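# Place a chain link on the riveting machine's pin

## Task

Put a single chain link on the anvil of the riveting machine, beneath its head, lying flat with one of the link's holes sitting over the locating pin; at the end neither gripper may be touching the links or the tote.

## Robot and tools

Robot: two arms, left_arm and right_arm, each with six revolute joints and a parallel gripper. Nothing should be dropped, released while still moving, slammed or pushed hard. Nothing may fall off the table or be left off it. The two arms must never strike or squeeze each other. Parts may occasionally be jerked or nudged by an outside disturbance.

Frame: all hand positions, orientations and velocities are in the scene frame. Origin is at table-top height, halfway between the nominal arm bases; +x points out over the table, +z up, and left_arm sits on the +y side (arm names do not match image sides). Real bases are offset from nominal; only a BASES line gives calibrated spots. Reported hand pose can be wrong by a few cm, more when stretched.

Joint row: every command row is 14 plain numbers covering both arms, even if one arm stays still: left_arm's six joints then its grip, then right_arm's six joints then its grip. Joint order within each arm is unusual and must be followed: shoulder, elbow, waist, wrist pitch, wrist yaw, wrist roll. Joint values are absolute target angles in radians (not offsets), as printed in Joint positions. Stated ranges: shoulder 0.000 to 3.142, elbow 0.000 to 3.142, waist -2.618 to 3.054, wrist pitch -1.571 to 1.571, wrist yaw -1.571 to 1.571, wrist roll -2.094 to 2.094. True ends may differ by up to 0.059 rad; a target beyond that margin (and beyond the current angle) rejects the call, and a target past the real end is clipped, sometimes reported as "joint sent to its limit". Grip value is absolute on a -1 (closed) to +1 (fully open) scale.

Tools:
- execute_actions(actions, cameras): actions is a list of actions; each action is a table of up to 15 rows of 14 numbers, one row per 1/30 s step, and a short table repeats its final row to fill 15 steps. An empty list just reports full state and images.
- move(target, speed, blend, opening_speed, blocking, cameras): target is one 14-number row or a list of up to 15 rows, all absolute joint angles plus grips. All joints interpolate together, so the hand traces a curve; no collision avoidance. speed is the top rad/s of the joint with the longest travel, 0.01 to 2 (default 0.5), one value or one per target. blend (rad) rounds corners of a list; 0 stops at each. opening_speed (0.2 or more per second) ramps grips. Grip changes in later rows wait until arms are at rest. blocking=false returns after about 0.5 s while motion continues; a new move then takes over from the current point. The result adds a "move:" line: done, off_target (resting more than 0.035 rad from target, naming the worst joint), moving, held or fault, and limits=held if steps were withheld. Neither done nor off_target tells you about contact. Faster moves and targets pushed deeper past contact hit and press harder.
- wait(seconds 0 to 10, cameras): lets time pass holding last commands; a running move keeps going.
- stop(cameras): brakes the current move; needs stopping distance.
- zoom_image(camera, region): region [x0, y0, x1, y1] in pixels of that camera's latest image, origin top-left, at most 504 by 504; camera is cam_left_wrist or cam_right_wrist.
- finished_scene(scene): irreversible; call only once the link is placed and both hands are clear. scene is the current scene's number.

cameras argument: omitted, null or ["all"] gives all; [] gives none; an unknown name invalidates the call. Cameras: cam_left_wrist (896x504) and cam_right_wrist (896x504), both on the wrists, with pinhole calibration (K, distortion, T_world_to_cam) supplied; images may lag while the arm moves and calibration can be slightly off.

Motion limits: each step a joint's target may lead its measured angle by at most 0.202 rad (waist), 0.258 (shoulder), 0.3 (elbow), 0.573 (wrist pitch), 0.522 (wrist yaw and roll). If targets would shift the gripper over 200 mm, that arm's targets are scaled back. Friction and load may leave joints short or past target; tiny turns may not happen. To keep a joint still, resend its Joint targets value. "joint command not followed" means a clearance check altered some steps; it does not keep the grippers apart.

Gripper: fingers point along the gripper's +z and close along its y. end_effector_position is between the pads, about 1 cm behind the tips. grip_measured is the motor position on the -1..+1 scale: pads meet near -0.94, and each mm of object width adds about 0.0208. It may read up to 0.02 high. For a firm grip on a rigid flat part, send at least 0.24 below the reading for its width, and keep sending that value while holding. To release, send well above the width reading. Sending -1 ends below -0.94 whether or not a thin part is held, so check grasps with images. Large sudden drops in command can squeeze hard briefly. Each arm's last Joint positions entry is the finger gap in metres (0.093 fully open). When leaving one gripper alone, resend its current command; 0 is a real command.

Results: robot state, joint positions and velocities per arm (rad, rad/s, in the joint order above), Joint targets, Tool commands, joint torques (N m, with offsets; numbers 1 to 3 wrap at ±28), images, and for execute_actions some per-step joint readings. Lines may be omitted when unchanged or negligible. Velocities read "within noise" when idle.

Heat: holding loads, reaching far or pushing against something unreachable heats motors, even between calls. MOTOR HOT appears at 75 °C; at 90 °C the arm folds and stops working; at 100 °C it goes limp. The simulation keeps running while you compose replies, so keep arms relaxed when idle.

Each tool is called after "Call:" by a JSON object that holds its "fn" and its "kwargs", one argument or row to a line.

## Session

Call:
{"fn": "execute_actions", "kwargs": {
  "actions": []
}}

Scene clock: 0.00 s.
left_arm: end_effector_position=(+0.4511, +0.4177, +0.3579) grip_measured=+1.000 end_effector_quat_wxyz=(+0.519, -0.276, +0.707, +0.393) | right_arm: end_effector_position=(+0.1491, -0.1247, +0.2384) grip_measured=+1.000 end_effector_quat_wxyz=(+0.143, -0.544, +0.727, +0.395)
Joint names: [shoulder, elbow, waist, wrist pitch, wrist yaw, wrist roll]
Joint positions: left_arm=[1.801 1.513 0.062 0.021 -0.961 0.055 0.093] | right_arm=[1.391 1.249 0.264 -1.453 -0.867 -1.02 0.093]
Joint velocities: within noise
Joint torques (N m): no reading
Heat: left arm: 39 °C; right arm: 36 °C.
Joint targets: left_arm=[1.785 1.526 0.062 0.031 -0.962 0.054] | right_arm=[1.390 1.253 0.264 -1.455 -0.860 -1.019]
Tool commands: left_gripper/opening=+1.0 right_gripper/opening=+1.0
camera_calibration:
cam_left_wrist: T_world_to_cam=[[0.781625, -0.5607, -0.273274, -0.0235916], [-0.515772, -0.334608, -0.788681, 0.691607], [0.350774, 0.757399, -0.550731, -0.198832], [0, 0, 0, 1]] pos_world=[0.444896, 0.368784, 0.429507]
cam_right_wrist: T_world_to_cam=[[0.907763, -0.106351, -0.405777, -0.0521676], [-0.245709, -0.918822, -0.308857, 0.0342317], [-0.33999, 0.380072, -0.860205, 0.378756], [0, 0, 0, 1]] pos_world=[0.18454, -0.11805, 0.315212]

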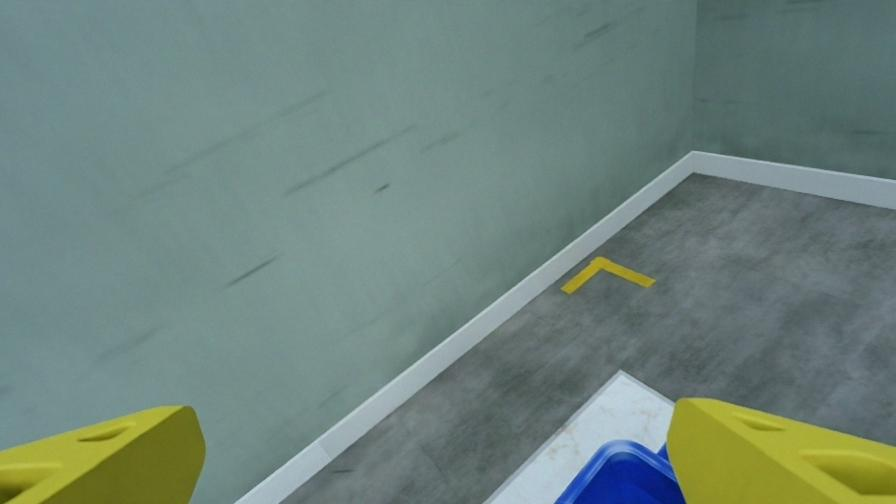

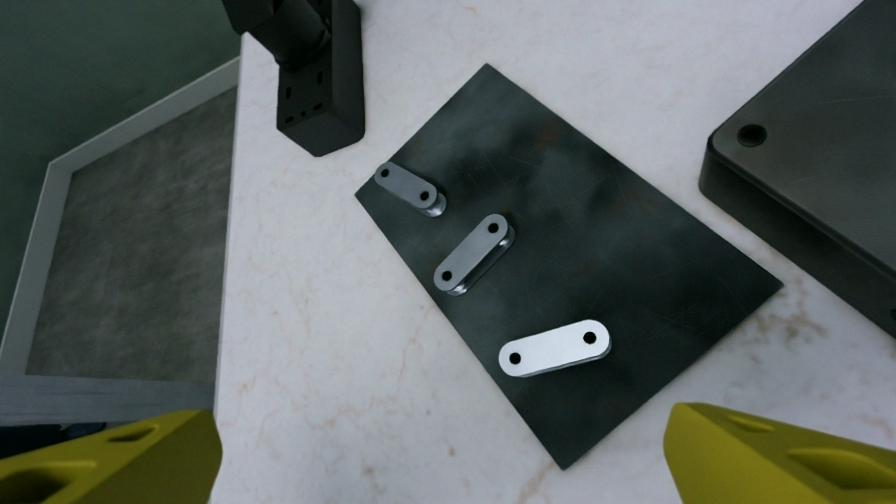

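Call:
{"fn": "move", "kwargs": {
  "target": [1.785,1.526,0.062,0.031,-0.962,0.054,1.0,0.585,0.667,0.45,-0.432,0.0,0.0,0.0],
  "speed": 0.9,
  "opening_speed": 1.0,
  "cameras": ["cam_right_wrist"]
}}

Scene clock: 32.40 s.
left_arm: end_effector_position=(+0.4511, +0.4177, +0.3579) grip_measured=+1.000 end_effector_quat_wxyz=(+0.519, -0.276, +0.707, +0.393) | right_arm: end_effector_position=(+0.2126, -0.1890, +0.2865) grip_measured=+0.003 end_effector_quat_wxyz=(+0.564, -0.191, +0.793, +0.132)
Joint positions: left_arm=[1.801 1.513 0.062 0.021 -0.961 0.055 0.093] | right_arm=[0.589 0.683 0.442 -0.429 -0.012 -0.011 0.045]
Joint torques (N m): left_arm=[-12.15 7.65 -0.13 2.12 -0.27 0.06] | right_arm=[0.24 6.13 0.51 2.31 0.11 0.15]
Joint targets: left_arm=[1.785 1.526 0.062 0.031 -0.962 0.054] | right_arm=[0.585 0.667 0.450 -0.432 0.000 0.000]
move: done
camera_calibration:
cam_right_wrist: T_world_to_cam=[[0.437868, -0.898907, 0.0154078, -0.267625], [-0.617014, -0.312931, -0.722059, 0.317391], [0.653885, 0.306659, -0.69166, 0.192704], [0, 0, 0, 1]]
Images, in order: cam_right_wrist.

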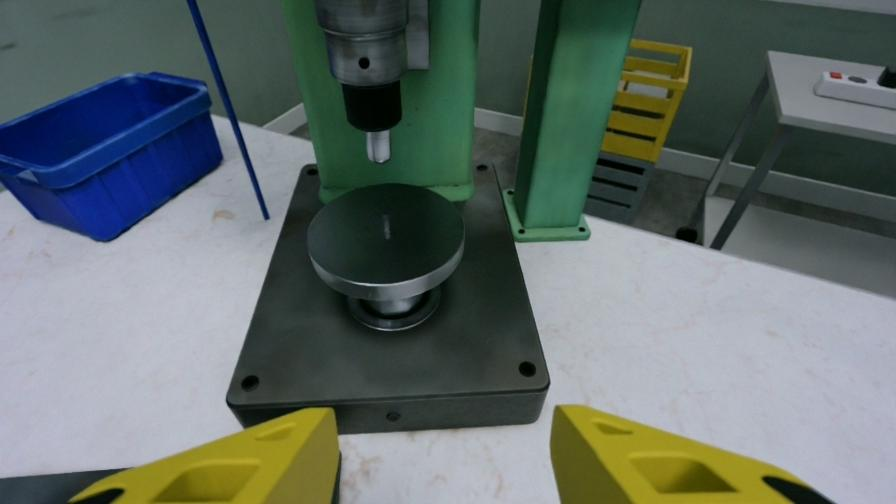

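Call:
{"fn": "move", "kwargs": {
  "target": [0.862,0.499,-0.60,0.212,0.0,0.0,0.0,1.33,0.643,1.562,-0.284,0.69,0.75,0.0],
  "speed": 0.8,
  "opening_speed": 1.0
}}

Scene clock: 87.33 s.
left_arm: end_effector_position=(+0.2393, +0.0652, +0.2839) grip_measured=+0.002 end_effector_quat_wxyz=(+0.612, +0.235, +0.733, -0.184) | right_arm: end_effector_position=(+0.0800, -0.0047, +0.1228) grip_measured=+0.003 end_effector_quat_wxyz=(+0.408, -0.267, +0.863, +0.135)
Joint positions: left_arm=[0.875 0.507 -0.593 0.183 -0.012 0.016 0.045] | right_arm=[1.318 0.655 1.557 -0.285 0.682 0.739 0.045]
Joint torques (N m): left_arm=[-3.3 6.12 -0.65 2.67 0.02 -0.08] | right_arm=[-3.63 5.82 0.24 1.52 0.53 0.19]
Heat: left arm: 44 °C; right arm: 39 °C.
Joint targets: left_arm=[0.862 0.499 -0.600 0.212 0.000 0.000] | right_arm=[1.330 0.643 1.562 -0.284 0.690 0.750]
move: done
camera_calibration:
cam_left_wrist: T_world_to_cam=[[-0.591321, -0.806169, -0.0207608, 0.196943], [-0.46485, 0.361776, -0.808104, 0.353982], [0.658979, -0.468199, -0.588673, 0.118651], [0, 0, 0, 1]]
cam_right_wrist: T_world_to_cam=[[0.562472, -0.826815, -0.00165089, -0.0488902], [-0.74137, -0.503459, -0.443733, 0.149964], [0.366054, 0.250811, -0.896158, 0.157548], [0, 0, 0, 1]]

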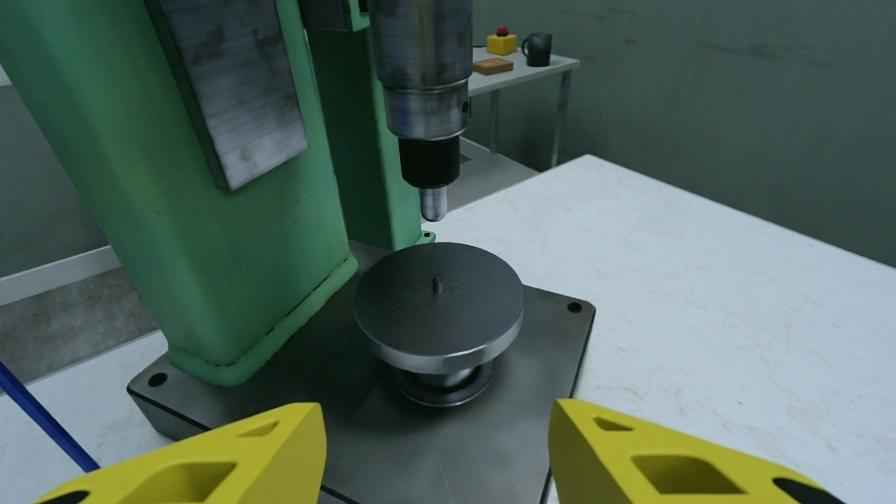

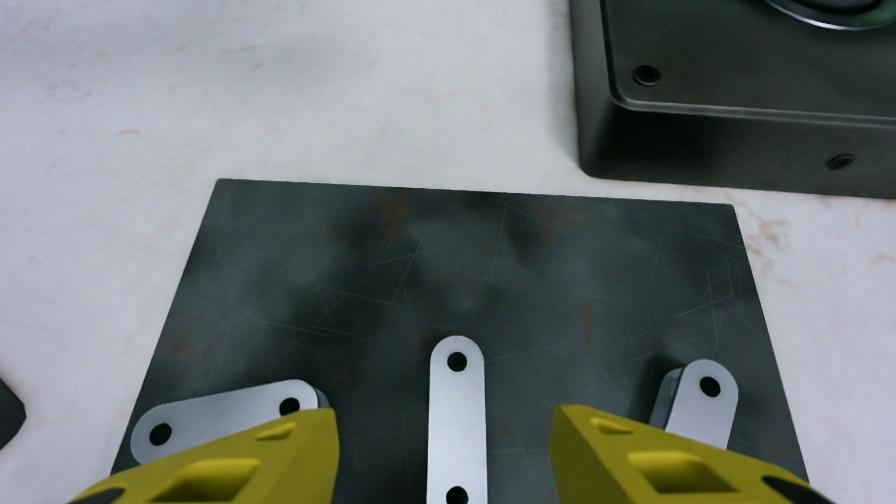

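Call:
{"fn": "move", "kwargs": {
  "target": [0.862,0.499,-0.60,0.212,0.0,0.0,0.0,1.596,0.492,1.585,0.072,0.7255,0.836,0.0],
  "speed": 0.25
}}

Scene clock: 139.33 s.
left_arm: end_effector_position=(+0.2393, +0.0651, +0.2841) grip_measured=+0.002 end_effector_quat_wxyz=(+0.612, +0.235, +0.732, -0.184) | right_arm: end_effector_position=(+0.0785, -0.0075, +0.0437) grip_measured=+0.003 end_effector_quat_wxyz=(+0.408, -0.244, +0.871, +0.123)
Joint positions: left_arm=[0.875 0.507 -0.593 0.184 -0.011 0.015 0.045] | right_arm=[1.581 0.503 1.577 0.07 0.719 0.826 0.045]
Joint torques (N m): left_arm=[-3.29 6.13 -0.64 2.67 0 -0.08] | right_arm=[-4.4 4.51 0.46 1.46 0.53 0.18]
Joint targets: left_arm=[0.862 0.499 -0.600 0.212 0.000 0.000] | right_arm=[1.596 0.492 1.585 0.072 0.726 0.836]
move: done
camera_calibration:
cam_left_wrist: T_world_to_cam=[[-0.591863, -0.805784, -0.0202609, 0.196782], [-0.464337, 0.361394, -0.80857, 0.354188], [0.658855, -0.469154, -0.588051, 0.118644], [0, 0, 0, 1]]
cam_right_wrist: T_world_to_cam=[[0.516363, -0.856368, -0.00145579, -0.0471136], [-0.770788, -0.464019, -0.436545, 0.114642], [0.373168, 0.226538, -0.899681, 0.087275], [0, 0, 0, 1]]

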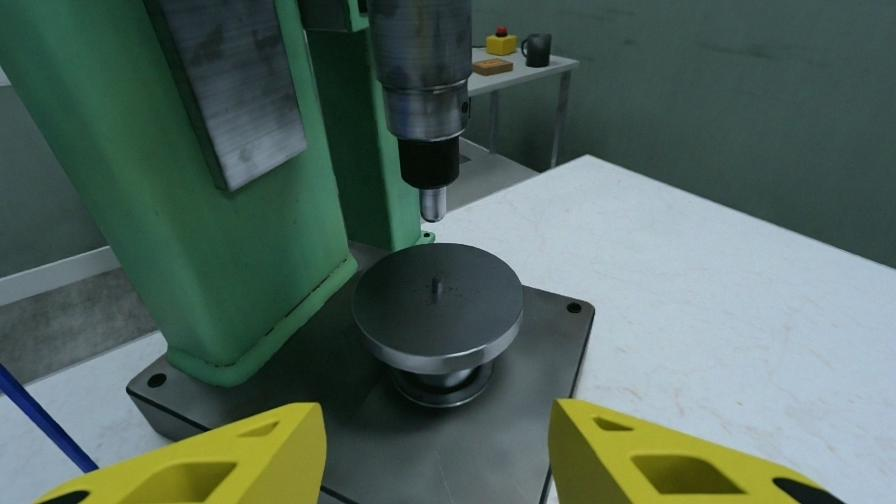

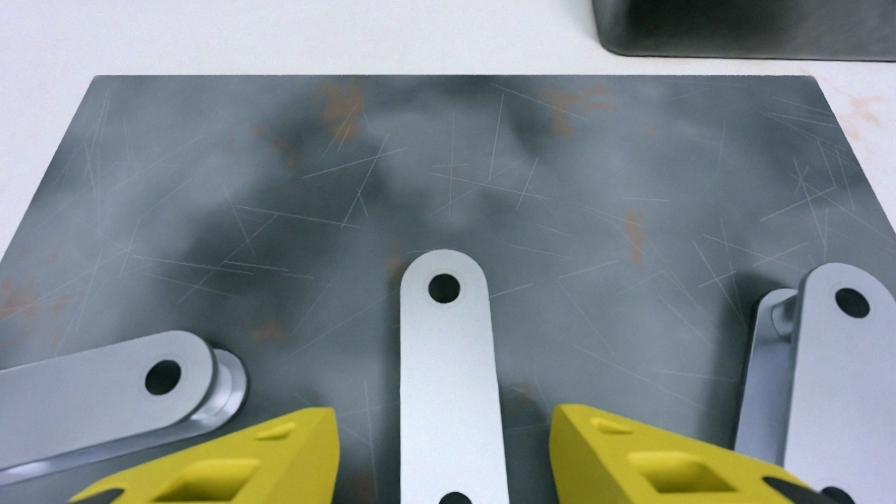

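Call:
{"fn": "zoom_image", "kwargs": {
  "camera": "cam_right_wrist",
  "region": [380, 230, 520, 504]
}}

Scaled by 1.839 from the camera's 896x504 image, which has a finer 1280x720 frame.

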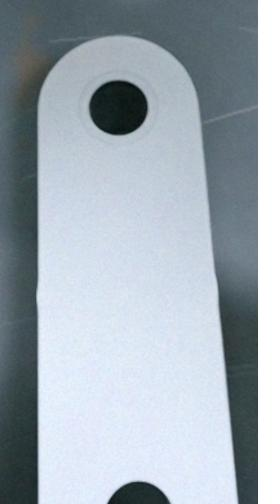

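Call:
{"fn": "move", "kwargs": {
  "target": [0.862,0.499,-0.60,0.212,0.0,0.0,0.0,1.669,0.468,1.593,0.150,0.7215,0.839,0.0],
  "speed": 0.07,
  "cameras": ["cam_right_wrist"]
}}

Call:
{"fn": "zoom_image", "kwargs": {
  "camera": "cam_right_wrist",
  "region": [300, 180, 600, 504]
}}

Scene clock: 180.07 s.
left_arm: end_effector_position=(+0.2393, +0.0651, +0.2841) grip_measured=+0.002 end_effector_quat_wxyz=(+0.612, +0.235, +0.732, -0.184) | right_arm: end_effector_position=(+0.0762, -0.0092, +0.0260) grip_measured=+0.003 end_effector_quat_wxyz=(+0.406, -0.249, +0.871, +0.117)
Joint positions: left_arm=[0.875 0.507 -0.593 0.184 -0.011 0.015 0.045] | right_arm=[1.652 0.479 1.585 0.148 0.719 0.829 0.045]
Joint torques (N m): left_arm=[-3.29 6.12 -0.66 2.67 0 -0.07] | right_arm=[-4.51 4.01 0.5 1.39 0.48 0.2]
Heat: left arm: 49 °C; right arm: 36 °C.
Joint targets: left_arm=[0.862 0.499 -0.600 0.212 0.000 0.000] | right_arm=[1.669 0.468 1.593 0.150 0.722 0.839]
move: done
camera_calibration:
cam_right_wrist: T_world_to_cam=[[0.521373, -0.853259, 0.0108875, -0.0480803], [-0.768289, -0.474929, -0.429155, 0.103873], [0.371352, 0.215385, -0.903165, 0.0727188], [0, 0, 0, 1]]
Images, in order: cam_right_wrist.

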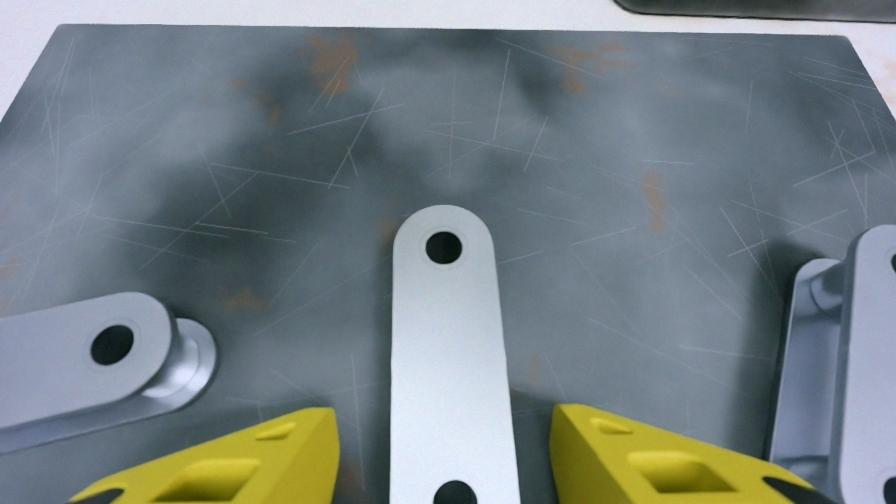

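Scaled by 1.556 from the camera's 896x504 image, which has a finer 1280x720 frame.

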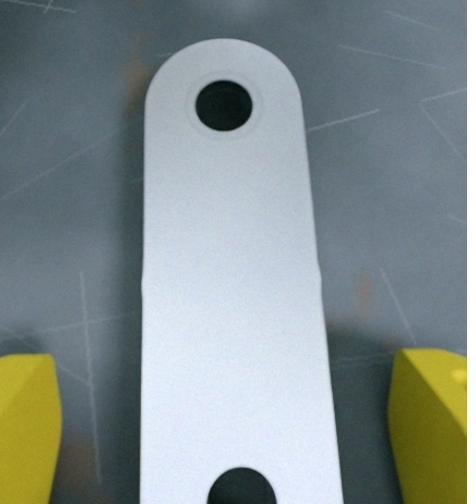

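Call:
{"fn": "move", "kwargs": {
  "target": [
    [0.862,0.499,-0.60,0.212,0.0,0.0,0.0,1.670,0.452,1.571,0.181,0.694,0.792,0.0],
    [0.862,0.499,-0.60,0.212,0.0,0.0,0.0,1.670,0.452,1.571,0.181,0.694,0.792,-0.82]
  ],
  "speed": 0.07,
  "opening_speed": 0.6,
  "cameras": ["cam_right_wrist"]
}}

Scene clock: 201.77 s.
left_arm: end_effector_position=(+0.2393, +0.0651, +0.2841) grip_measured=+0.002 end_effector_quat_wxyz=(+0.612, +0.235, +0.732, -0.184) | right_arm: end_effector_position=(+0.0768, -0.0097, +0.0244) grip_measured=-0.580 end_effector_quat_wxyz=(+0.406, -0.257, +0.869, +0.120)
Joint positions: left_arm=[0.875 0.507 -0.593 0.184 -0.011 0.015 0.045] | right_arm=[1.652 0.464 1.579 0.179 0.709 0.802 0.017]
Joint torques (N m): left_arm=[-3.29 6.12 -0.66 2.68 0 -0.08] | right_arm=[-4.37 3.96 -1.01 1.44 0.26 -0.03]
Joint targets: left_arm=[0.862 0.499 -0.600 0.212 0.000 0.000] | right_arm=[1.670 0.452 1.571 0.181 0.694 0.792]
move: done
camera_calibration:
cam_right_wrist: T_world_to_cam=[[0.534989, -0.844752, 0.0134296, -0.0498748], [-0.759459, -0.487815, -0.430416, 0.10265], [0.370146, 0.220069, -0.902531, 0.0713587], [0, 0, 0, 1]]
Images, in order: cam_right_wrist.

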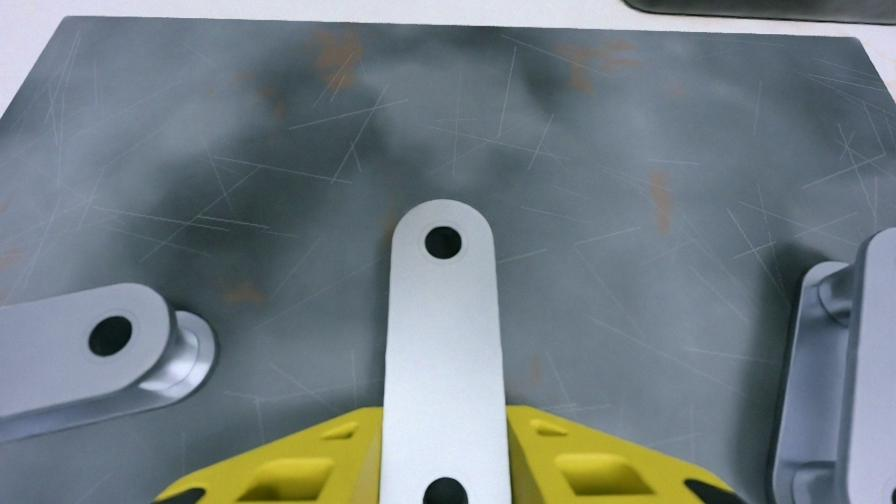

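Call:
{"fn": "move", "kwargs": {
  "target": [
    [0.862,0.499,-0.60,0.212,0.0,0.0,0.0,1.630,0.480,1.571,0.178,0.694,0.792,-0.82],
    [0.862,0.499,-0.60,0.212,0.0,0.0,0.0,1.335,0.665,1.571,-0.295,0.694,0.792,-0.82],
    [0.862,0.499,-0.60,0.212,0.0,0.0,0.0,1.02,0.755,1.05,-0.56,0.35,0.40,-0.82],
    [0.862,0.499,-0.60,0.212,0.0,0.0,0.0,1.435,1.037,0.525,-0.267,-0.008,-0.008,-0.82]
  ],
  "speed": [0.15,0.4,0.6,0.6],
  "blend": [0.02,0.1,0.12,0]
}}

Scene clock: 233.87 s.
left_arm: end_effector_position=(+0.2393, +0.0650, +0.2842) grip_measured=+0.002 end_effector_quat_wxyz=(+0.612, +0.235, +0.732, -0.185) | right_arm: end_effector_position=(+0.3289, -0.0965, +0.1964) grip_measured=-0.594 end_effector_quat_wxyz=(+0.405, -0.239, +0.876, +0.110)
Joint positions: left_arm=[0.875 0.507 -0.593 0.184 -0.011 0.015 0.045] | right_arm=[1.423 1.005 0.527 -0.286 0.004 0.003 0.017]
Joint torques (N m): left_arm=[-3.29 6.12 -0.66 2.67 0 -0.08] | right_arm=[-5.63 10.4 -0.38 2.23 -0.13 -0.03]
Joint targets: left_arm=[0.862 0.499 -0.600 0.212 0.000 0.000] | right_arm=[1.435 1.037 0.525 -0.267 -0.008 -0.008]
move: done
camera_calibration:
cam_left_wrist: T_world_to_cam=[[-0.592159, -0.805568, -0.0201987, 0.196759], [-0.463982, 0.361345, -0.808796, 0.354256], [0.658839, -0.469564, -0.587742, 0.118626], [0, 0, 0, 1]]
cam_right_wrist: T_world_to_cam=[[0.498875, -0.866562, 0.0139037, -0.250702], [-0.781925, -0.456953, -0.424013, 0.334917], [0.373787, 0.200658, -0.905549, 0.149877], [0, 0, 0, 1]]

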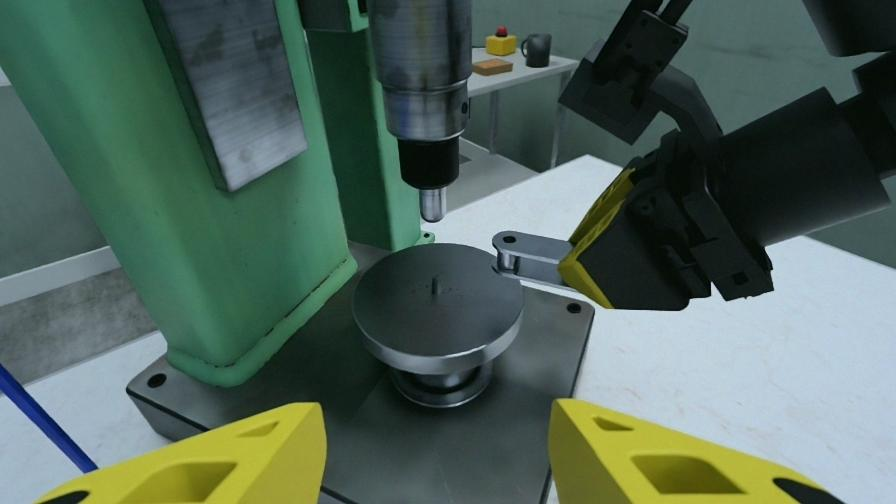

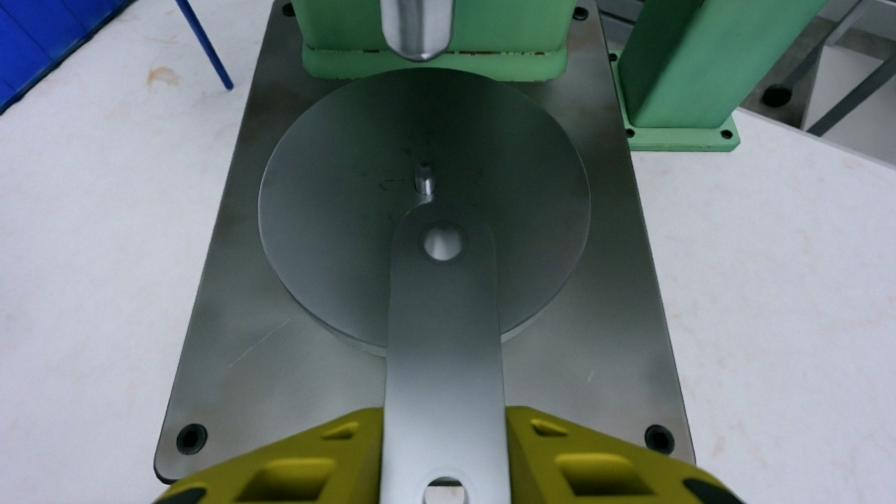

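Call:
{"fn": "zoom_image", "kwargs": {
  "camera": "cam_right_wrist",
  "region": [380, 130, 510, 280]
}}

Call:
{"fn": "zoom_image", "kwargs": {
  "camera": "cam_left_wrist",
  "region": [400, 210, 600, 330]
}}

Scaled by 3.360 from the camera's 896x504 image, which has a finer 1280x720 frame.

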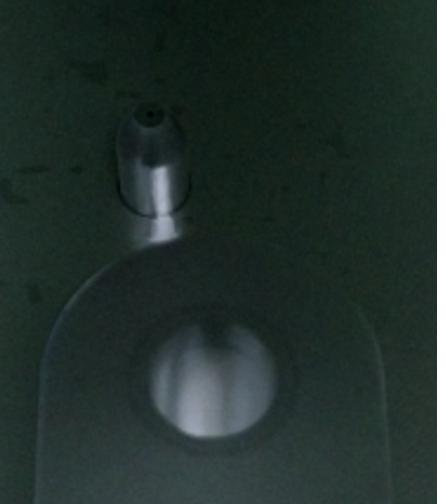

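Scaled by 2.520 from the camera's 896x504 image, which has a finer 1280x720 frame.

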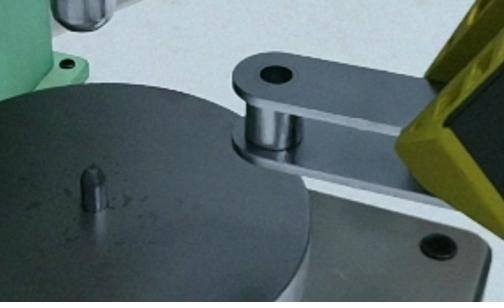

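Call:
{"fn": "move", "kwargs": {
  "target": [0.862,0.499,-0.60,0.212,0.0,0.0,0.0,1.575,1.129,0.545,-0.215,-0.008,-0.008,-0.82],
  "speed": 0.2
}}

Call:
{"fn": "zoom_image", "kwargs": {
  "camera": "cam_right_wrist",
  "region": [380, 130, 510, 280]
}}

Call:
{"fn": "zoom_image", "kwargs": {
  "camera": "cam_left_wrist",
  "region": [400, 210, 600, 330]
}}

Scene clock: 280.93 s.
left_arm: end_effector_position=(+0.2393, +0.0650, +0.2842) grip_measured=+0.002 end_effector_quat_wxyz=(+0.612, +0.235, +0.732, -0.185) | right_arm: end_effector_position=(+0.3562, -0.0744, +0.1892) grip_measured=-0.594 end_effector_quat_wxyz=(+0.407, -0.244, +0.873, +0.113)
Joint positions: left_arm=[0.875 0.507 -0.593 0.184 -0.011 0.015 0.045] | right_arm=[1.56 1.097 0.538 -0.234 0.003 0.002 0.017]
Joint torques (N m): left_arm=[-3.33 6.12 -0.65 2.67 0 -0.07] | right_arm=[-6.71 10.37 0.43 2.21 -0.14 -0.04]
Heat: left arm: 51 °C; right arm: 47 °C.
Joint targets: left_arm=[0.862 0.499 -0.600 0.212 0.000 0.000] | right_arm=[1.575 1.129 0.545 -0.215 -0.008 -0.008]
move: done
camera_calibration:
cam_left_wrist: T_world_to_cam=[[-0.592159, -0.805568, -0.0201987, 0.196759], [-0.463982, 0.361345, -0.808796, 0.354256], [0.658839, -0.469564, -0.587742, 0.118626], [0, 0, 0, 1]]
cam_right_wrist: T_world_to_cam=[[0.50907, -0.860617, 0.0136111, -0.248136], [-0.774118, -0.464703, -0.429875, 0.361039], [0.376283, 0.2083, -0.902786, 0.12792], [0, 0, 0, 1]]

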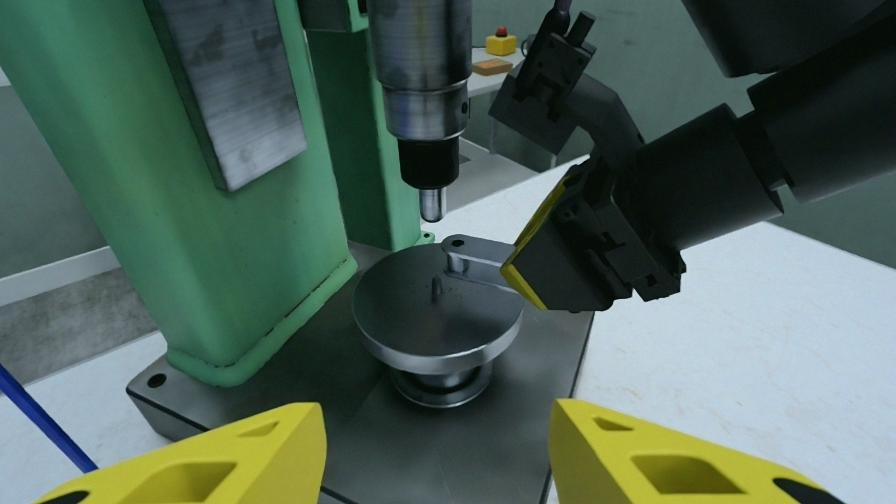

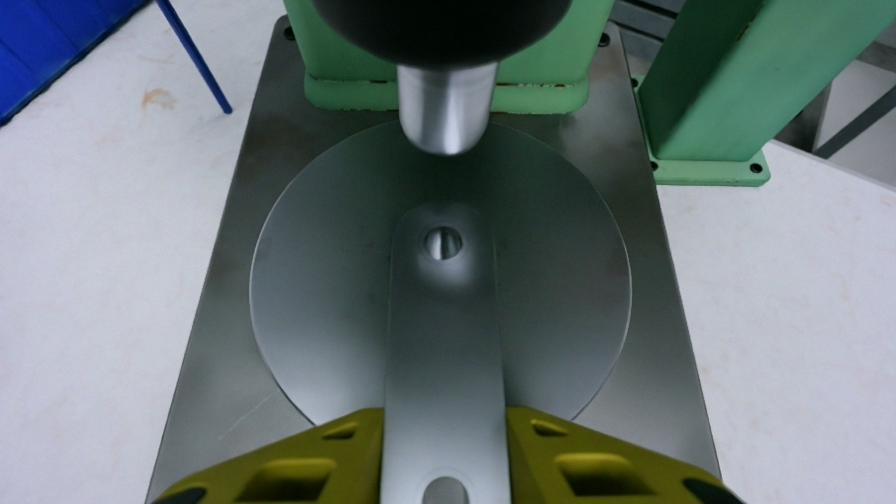

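Scaled by 3.360 from the camera's 896x504 image, which has a finer 1280x720 frame.

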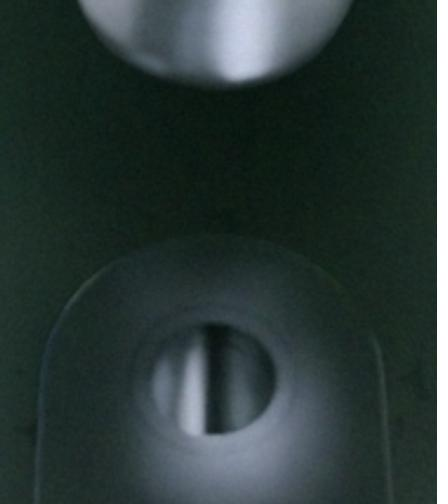

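Scaled by 2.520 from the camera's 896x504 image, which has a finer 1280x720 frame.

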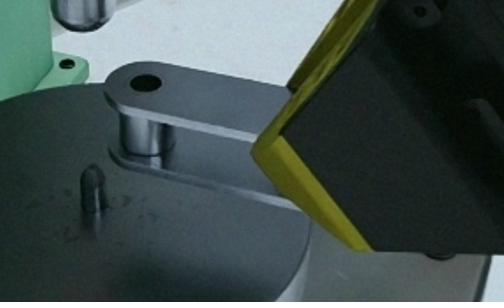

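Call:
{"fn": "move", "kwargs": {
  "target": [0.862,0.499,-0.60,0.212,0.0,0.0,0.0,1.633,1.172,0.546,-0.200,-0.008,-0.008,-0.82],
  "speed": 0.12
}}

Call:
{"fn": "zoom_image", "kwargs": {
  "camera": "cam_left_wrist",
  "region": [400, 220, 520, 310]
}}

Call:
{"fn": "zoom_image", "kwargs": {
  "camera": "cam_right_wrist",
  "region": [380, 130, 510, 280]
}}

Scene clock: 311.33 s.
left_arm: end_effector_position=(+0.2393, +0.0650, +0.2842) grip_measured=+0.002 end_effector_quat_wxyz=(+0.612, +0.235, +0.732, -0.185) | right_arm: end_effector_position=(+0.3686, -0.0668, +0.1863) grip_measured=-0.594 end_effector_quat_wxyz=(+0.408, -0.243, +0.872, +0.114)
Joint positions: left_arm=[0.875 0.507 -0.593 0.184 -0.011 0.015 0.045] | right_arm=[1.617 1.141 0.538 -0.219 0.003 0.002 0.017]
Joint torques (N m): left_arm=[-3.3 6.11 -0.66 2.67 0 -0.08] | right_arm=[-7.12 10.4 0.55 2.25 -0.15 -0.03]
Joint targets: left_arm=[0.862 0.499 -0.600 0.212 0.000 0.000] | right_arm=[1.633 1.172 0.546 -0.200 -0.008 -0.008]
move: done
camera_calibration:
cam_left_wrist: T_world_to_cam=[[-0.592159, -0.805568, -0.0201987, 0.196759], [-0.463982, 0.361345, -0.808796, 0.354256], [0.658839, -0.469564, -0.587742, 0.118626], [0, 0, 0, 1]]
cam_right_wrist: T_world_to_cam=[[0.509044, -0.860634, 0.0135794, -0.24788], [-0.773276, -0.464189, -0.43194, 0.373009], [0.378046, 0.209376, -0.9018, 0.118267], [0, 0, 0, 1]]

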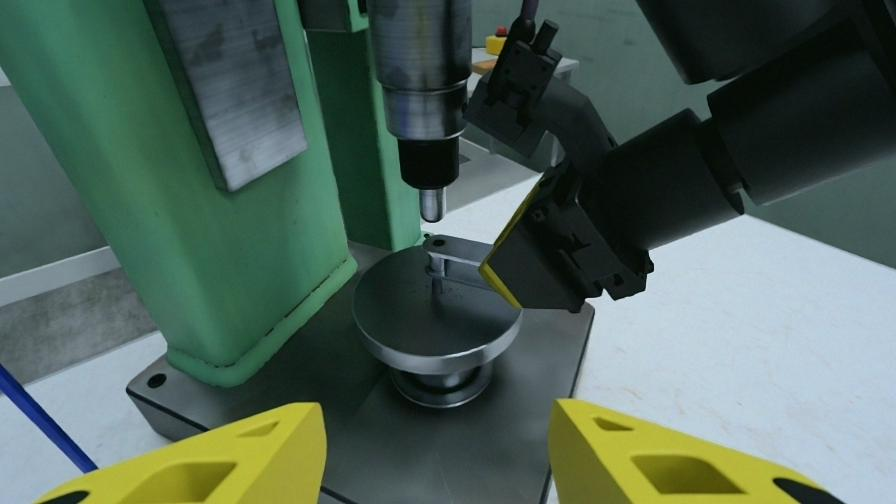

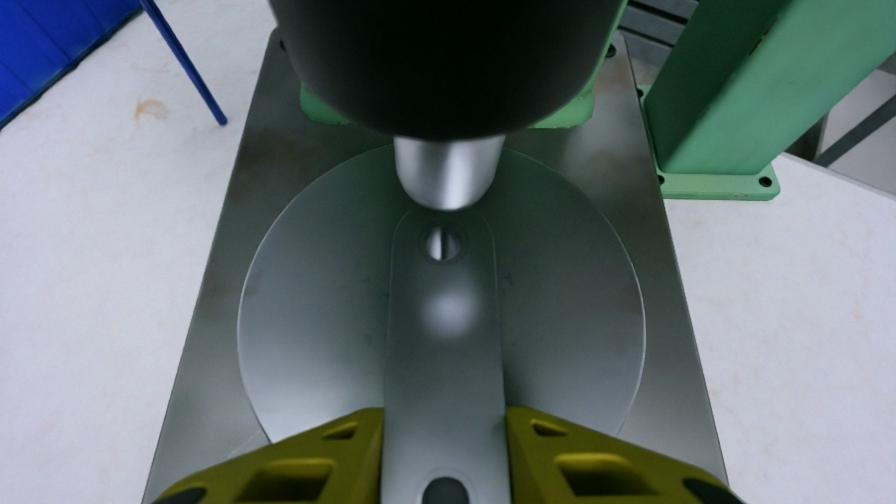

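Scaled by 4.200 from the camera's 896x504 image, which has a finer 1280x720 frame.

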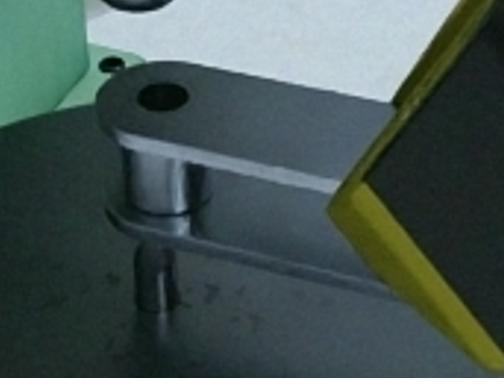

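Scaled by 3.360 from the camera's 896x504 image, which has a finer 1280x720 frame.

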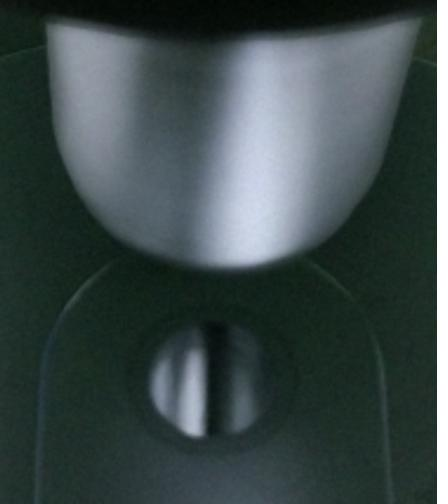

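Call:
{"fn": "move", "kwargs": {
  "target": [
    [0.862,0.499,-0.60,0.212,0.0,0.0,0.0,1.633,1.135,0.546,-0.200,-0.008,-0.008,-0.82],
    [0.862,0.499,-0.60,0.212,0.0,0.0,0.0,1.651,1.106,0.546,-0.159,-0.008,-0.008,-0.82]
  ],
  "speed": 0.08,
  "blend": 0.02
}}

Call:
{"fn": "zoom_image", "kwargs": {
  "camera": "cam_left_wrist",
  "region": [400, 220, 520, 310]
}}

Call:
{"fn": "zoom_image", "kwargs": {
  "camera": "cam_right_wrist",
  "region": [380, 130, 510, 280]
}}

Scene clock: 337.63 s.
left_arm: end_effector_position=(+0.2393, +0.0650, +0.2842) grip_measured=+0.002 end_effector_quat_wxyz=(+0.612, +0.235, +0.732, -0.185) | right_arm: end_effector_position=(+0.3702, -0.0658, +0.1763) grip_measured=-0.594 end_effector_quat_wxyz=(+0.408, -0.244, +0.872, +0.114)
Joint positions: left_arm=[0.875 0.507 -0.593 0.184 -0.011 0.015 0.045] | right_arm=[1.634 1.117 0.538 -0.178 0.003 0.002 0.017]
Joint torques (N m): left_arm=[-3.3 6.11 -0.64 2.67 0 -0.08] | right_arm=[-7.13 6.63 0.54 2.22 -0.15 -0.03]
Joint targets: left_arm=[0.862 0.499 -0.600 0.212 0.000 0.000] | right_arm=[1.651 1.106 0.546 -0.159 -0.008 -0.008]
move: done; blend cut to 0.0185 rad at target 1
camera_calibration:
cam_left_wrist: T_world_to_cam=[[-0.592159, -0.805568, -0.0201987, 0.196759], [-0.463982, 0.361345, -0.808796, 0.354256], [0.658839, -0.469564, -0.587742, 0.118626], [0, 0, 0, 1]]
cam_right_wrist: T_world_to_cam=[[0.509247, -0.860508, 0.0138671, -0.247835], [-0.772956, -0.464401, -0.432285, 0.370315], [0.378425, 0.209421, -0.90163, 0.10823], [0, 0, 0, 1]]

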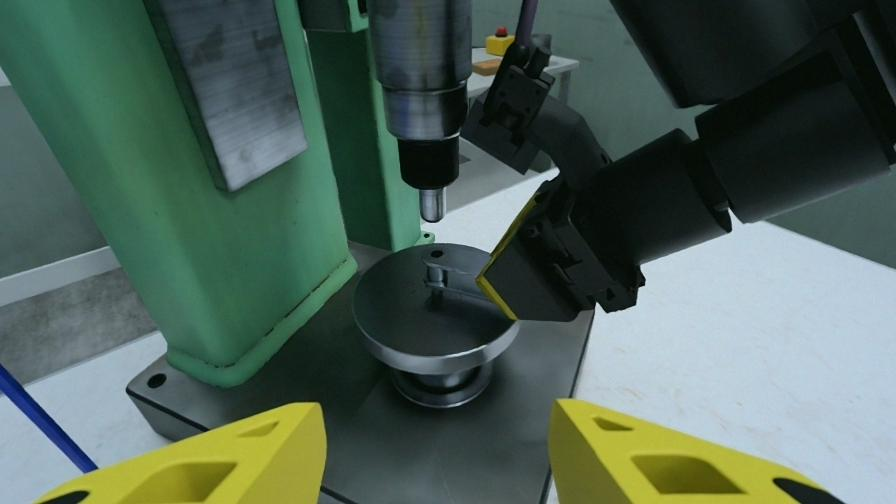

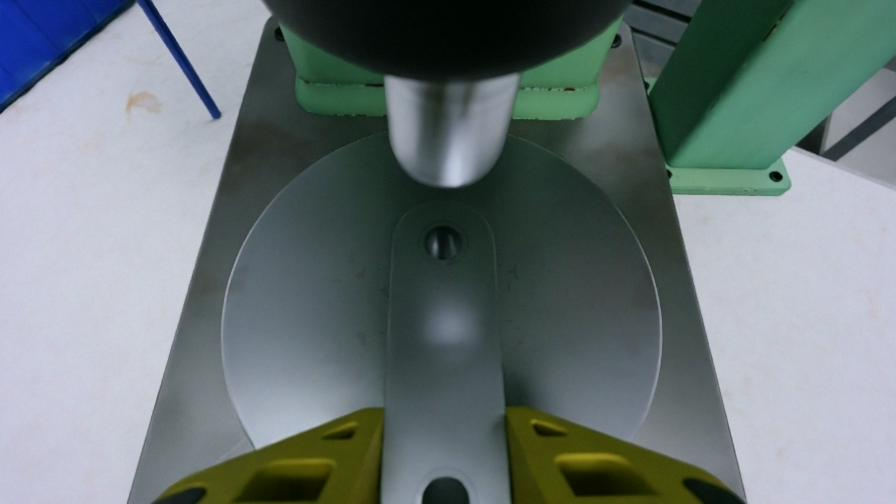

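Scaled by 4.200 from the camera's 896x504 image, which has a finer 1280x720 frame.

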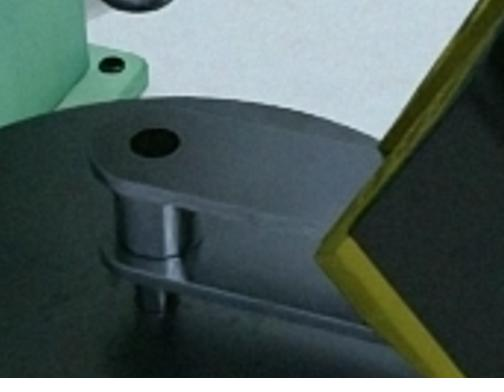

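Scaled by 3.360 from the camera's 896x504 image, which has a finer 1280x720 frame.

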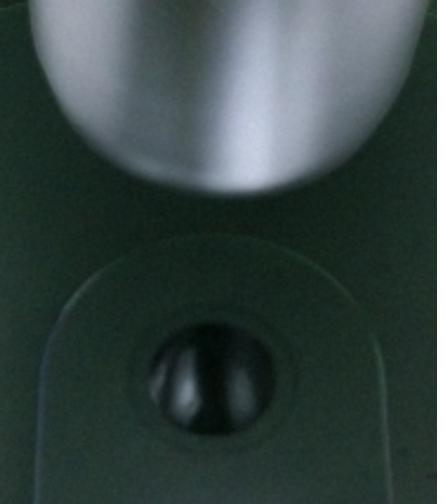

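Call:
{"fn": "move", "kwargs": {
  "target": [0.862,0.499,-0.60,0.212,0.0,0.0,0.0,1.662,1.083,0.546,-0.127,-0.008,-0.008,-0.82],
  "speed": 0.06
}}

Call:
{"fn": "zoom_image", "kwargs": {
  "camera": "cam_left_wrist",
  "region": [400, 220, 520, 310]
}}

Call:
{"fn": "zoom_image", "kwargs": {
  "camera": "cam_right_wrist",
  "region": [380, 180, 510, 300]
}}

Scene clock: 345.23 s.
left_arm: end_effector_position=(+0.2393, +0.0650, +0.2842) grip_measured=+0.002 end_effector_quat_wxyz=(+0.612, +0.235, +0.732, -0.185) | right_arm: end_effector_position=(+0.3712, -0.0652, +0.1690) grip_measured=-0.594 end_effector_quat_wxyz=(+0.410, -0.243, +0.871, +0.114)
Joint positions: left_arm=[0.875 0.507 -0.593 0.184 -0.011 0.015 0.045] | right_arm=[1.644 1.095 0.538 -0.141 0.003 0.002 0.017]
Joint torques (N m): left_arm=[-3.3 6.15 -0.66 2.67 0 -0.06] | right_arm=[-7.19 6.5 0.53 2.2 -0.15 -0.02]
Joint targets: left_arm=[0.862 0.499 -0.600 0.212 0.000 0.000] | right_arm=[1.662 1.083 0.546 -0.127 -0.008 -0.008]
move: done
camera_calibration:
cam_left_wrist: T_world_to_cam=[[-0.592159, -0.805568, -0.0201987, 0.196759], [-0.463982, 0.361345, -0.808796, 0.354256], [0.658839, -0.469564, -0.587742, 0.118626], [0, 0, 0, 1]]
cam_right_wrist: T_world_to_cam=[[0.509193, -0.860541, 0.0138046, -0.247691], [-0.771259, -0.463365, -0.436408, 0.368333], [0.381944, 0.211569, -0.899643, 0.0996923], [0, 0, 0, 1]]

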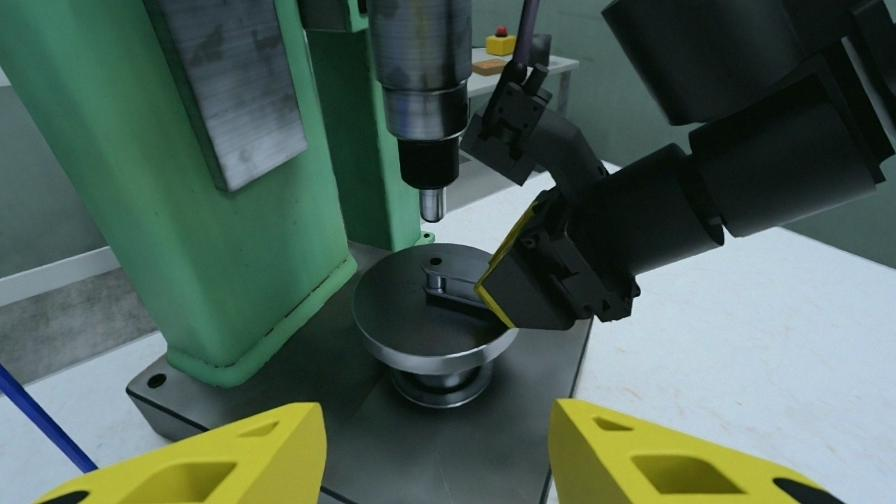

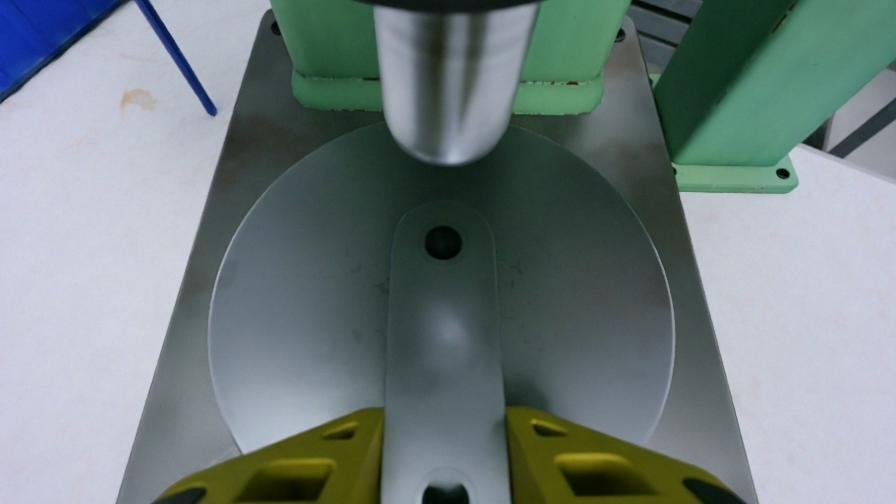

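Scaled by 4.200 from the camera's 896x504 image, which has a finer 1280x720 frame.

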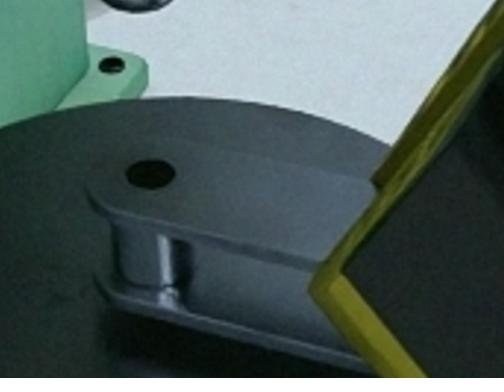

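Scaled by 3.877 from the camera's 896x504 image, which has a finer 1280x720 frame.

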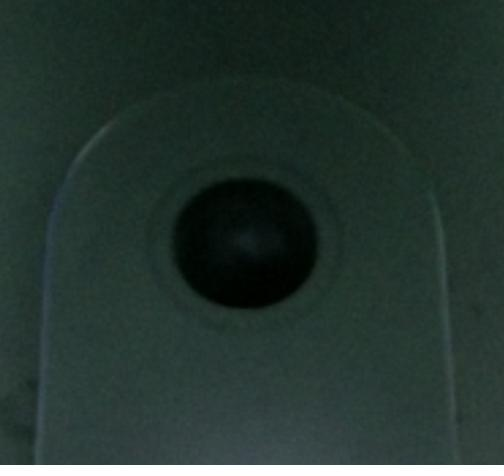

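Call:
{"fn": "move", "kwargs": {
  "target": [0.862,0.499,-0.60,0.212,0.0,0.0,0.0,1.668,1.068,0.546,-0.112,-0.008,-0.008,-0.82],
  "speed": 0.05
}}

Call:
{"fn": "zoom_image", "kwargs": {
  "camera": "cam_left_wrist",
  "region": [410, 250, 500, 320]
}}

Call:
{"fn": "zoom_image", "kwargs": {
  "camera": "cam_right_wrist",
  "region": [400, 200, 490, 280]
}}

Scene clock: 352.20 s.
left_arm: end_effector_position=(+0.2393, +0.0650, +0.2842) grip_measured=+0.002 end_effector_quat_wxyz=(+0.612, +0.235, +0.732, -0.185) | right_arm: end_effector_position=(+0.3712, -0.0652, +0.1640) grip_measured=-0.594 end_effector_quat_wxyz=(+0.410, -0.243, +0.871, +0.114)
Joint positions: left_arm=[0.875 0.507 -0.593 0.184 -0.011 0.015 0.045] | right_arm=[1.65 1.081 0.538 -0.121 0.003 0.002 0.017]
Joint torques (N m): left_arm=[-3.32 6.15 -0.65 2.67 0 -0.07] | right_arm=[-7.17 6.38 0.53 2.14 -0.14 -0.03]
Joint targets: left_arm=[0.862 0.499 -0.600 0.212 0.000 0.000] | right_arm=[1.668 1.068 0.546 -0.112 -0.008 -0.008]
move: done
camera_calibration:
cam_left_wrist: T_world_to_cam=[[-0.592159, -0.805568, -0.0201987, 0.196759], [-0.463982, 0.361345, -0.808796, 0.354256], [0.658839, -0.469564, -0.587742, 0.118626], [0, 0, 0, 1]]
cam_right_wrist: T_world_to_cam=[[0.509193, -0.860541, 0.0138046, -0.247622], [-0.771259, -0.463365, -0.436408, 0.366171], [0.381944, 0.211569, -0.899643, 0.0952233], [0, 0, 0, 1]]

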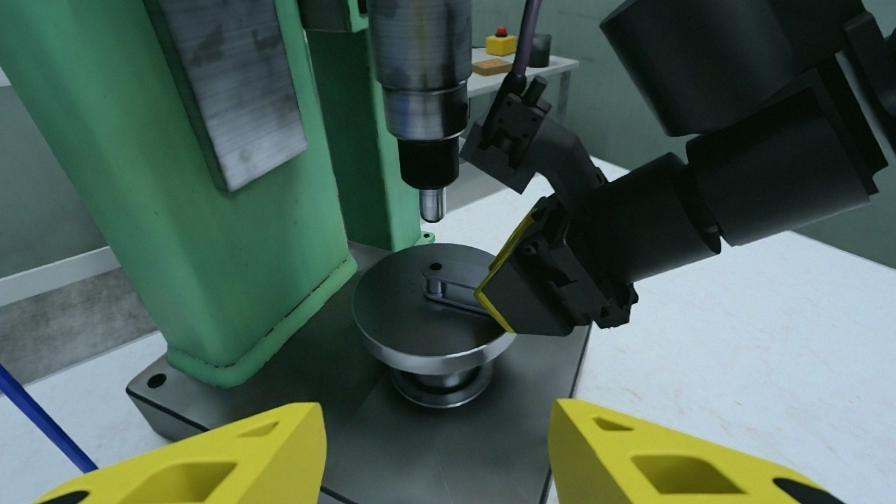

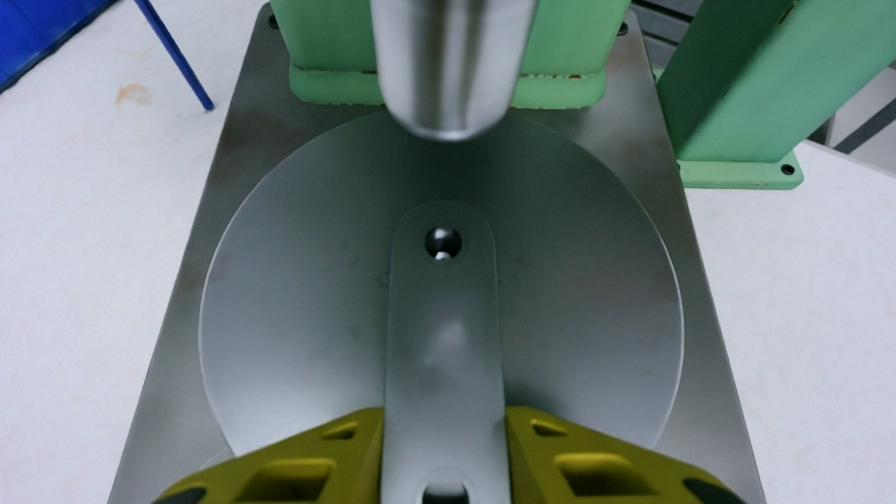

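Scaled by 5.600 from the camera's 896x504 image, which has a finer 1280x720 frame.

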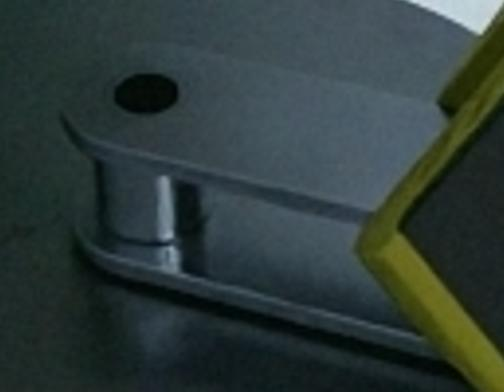

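Scaled by 5.600 from the camera's 896x504 image, which has a finer 1280x720 frame.

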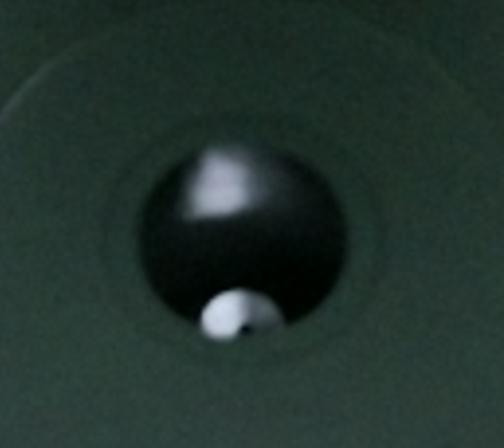

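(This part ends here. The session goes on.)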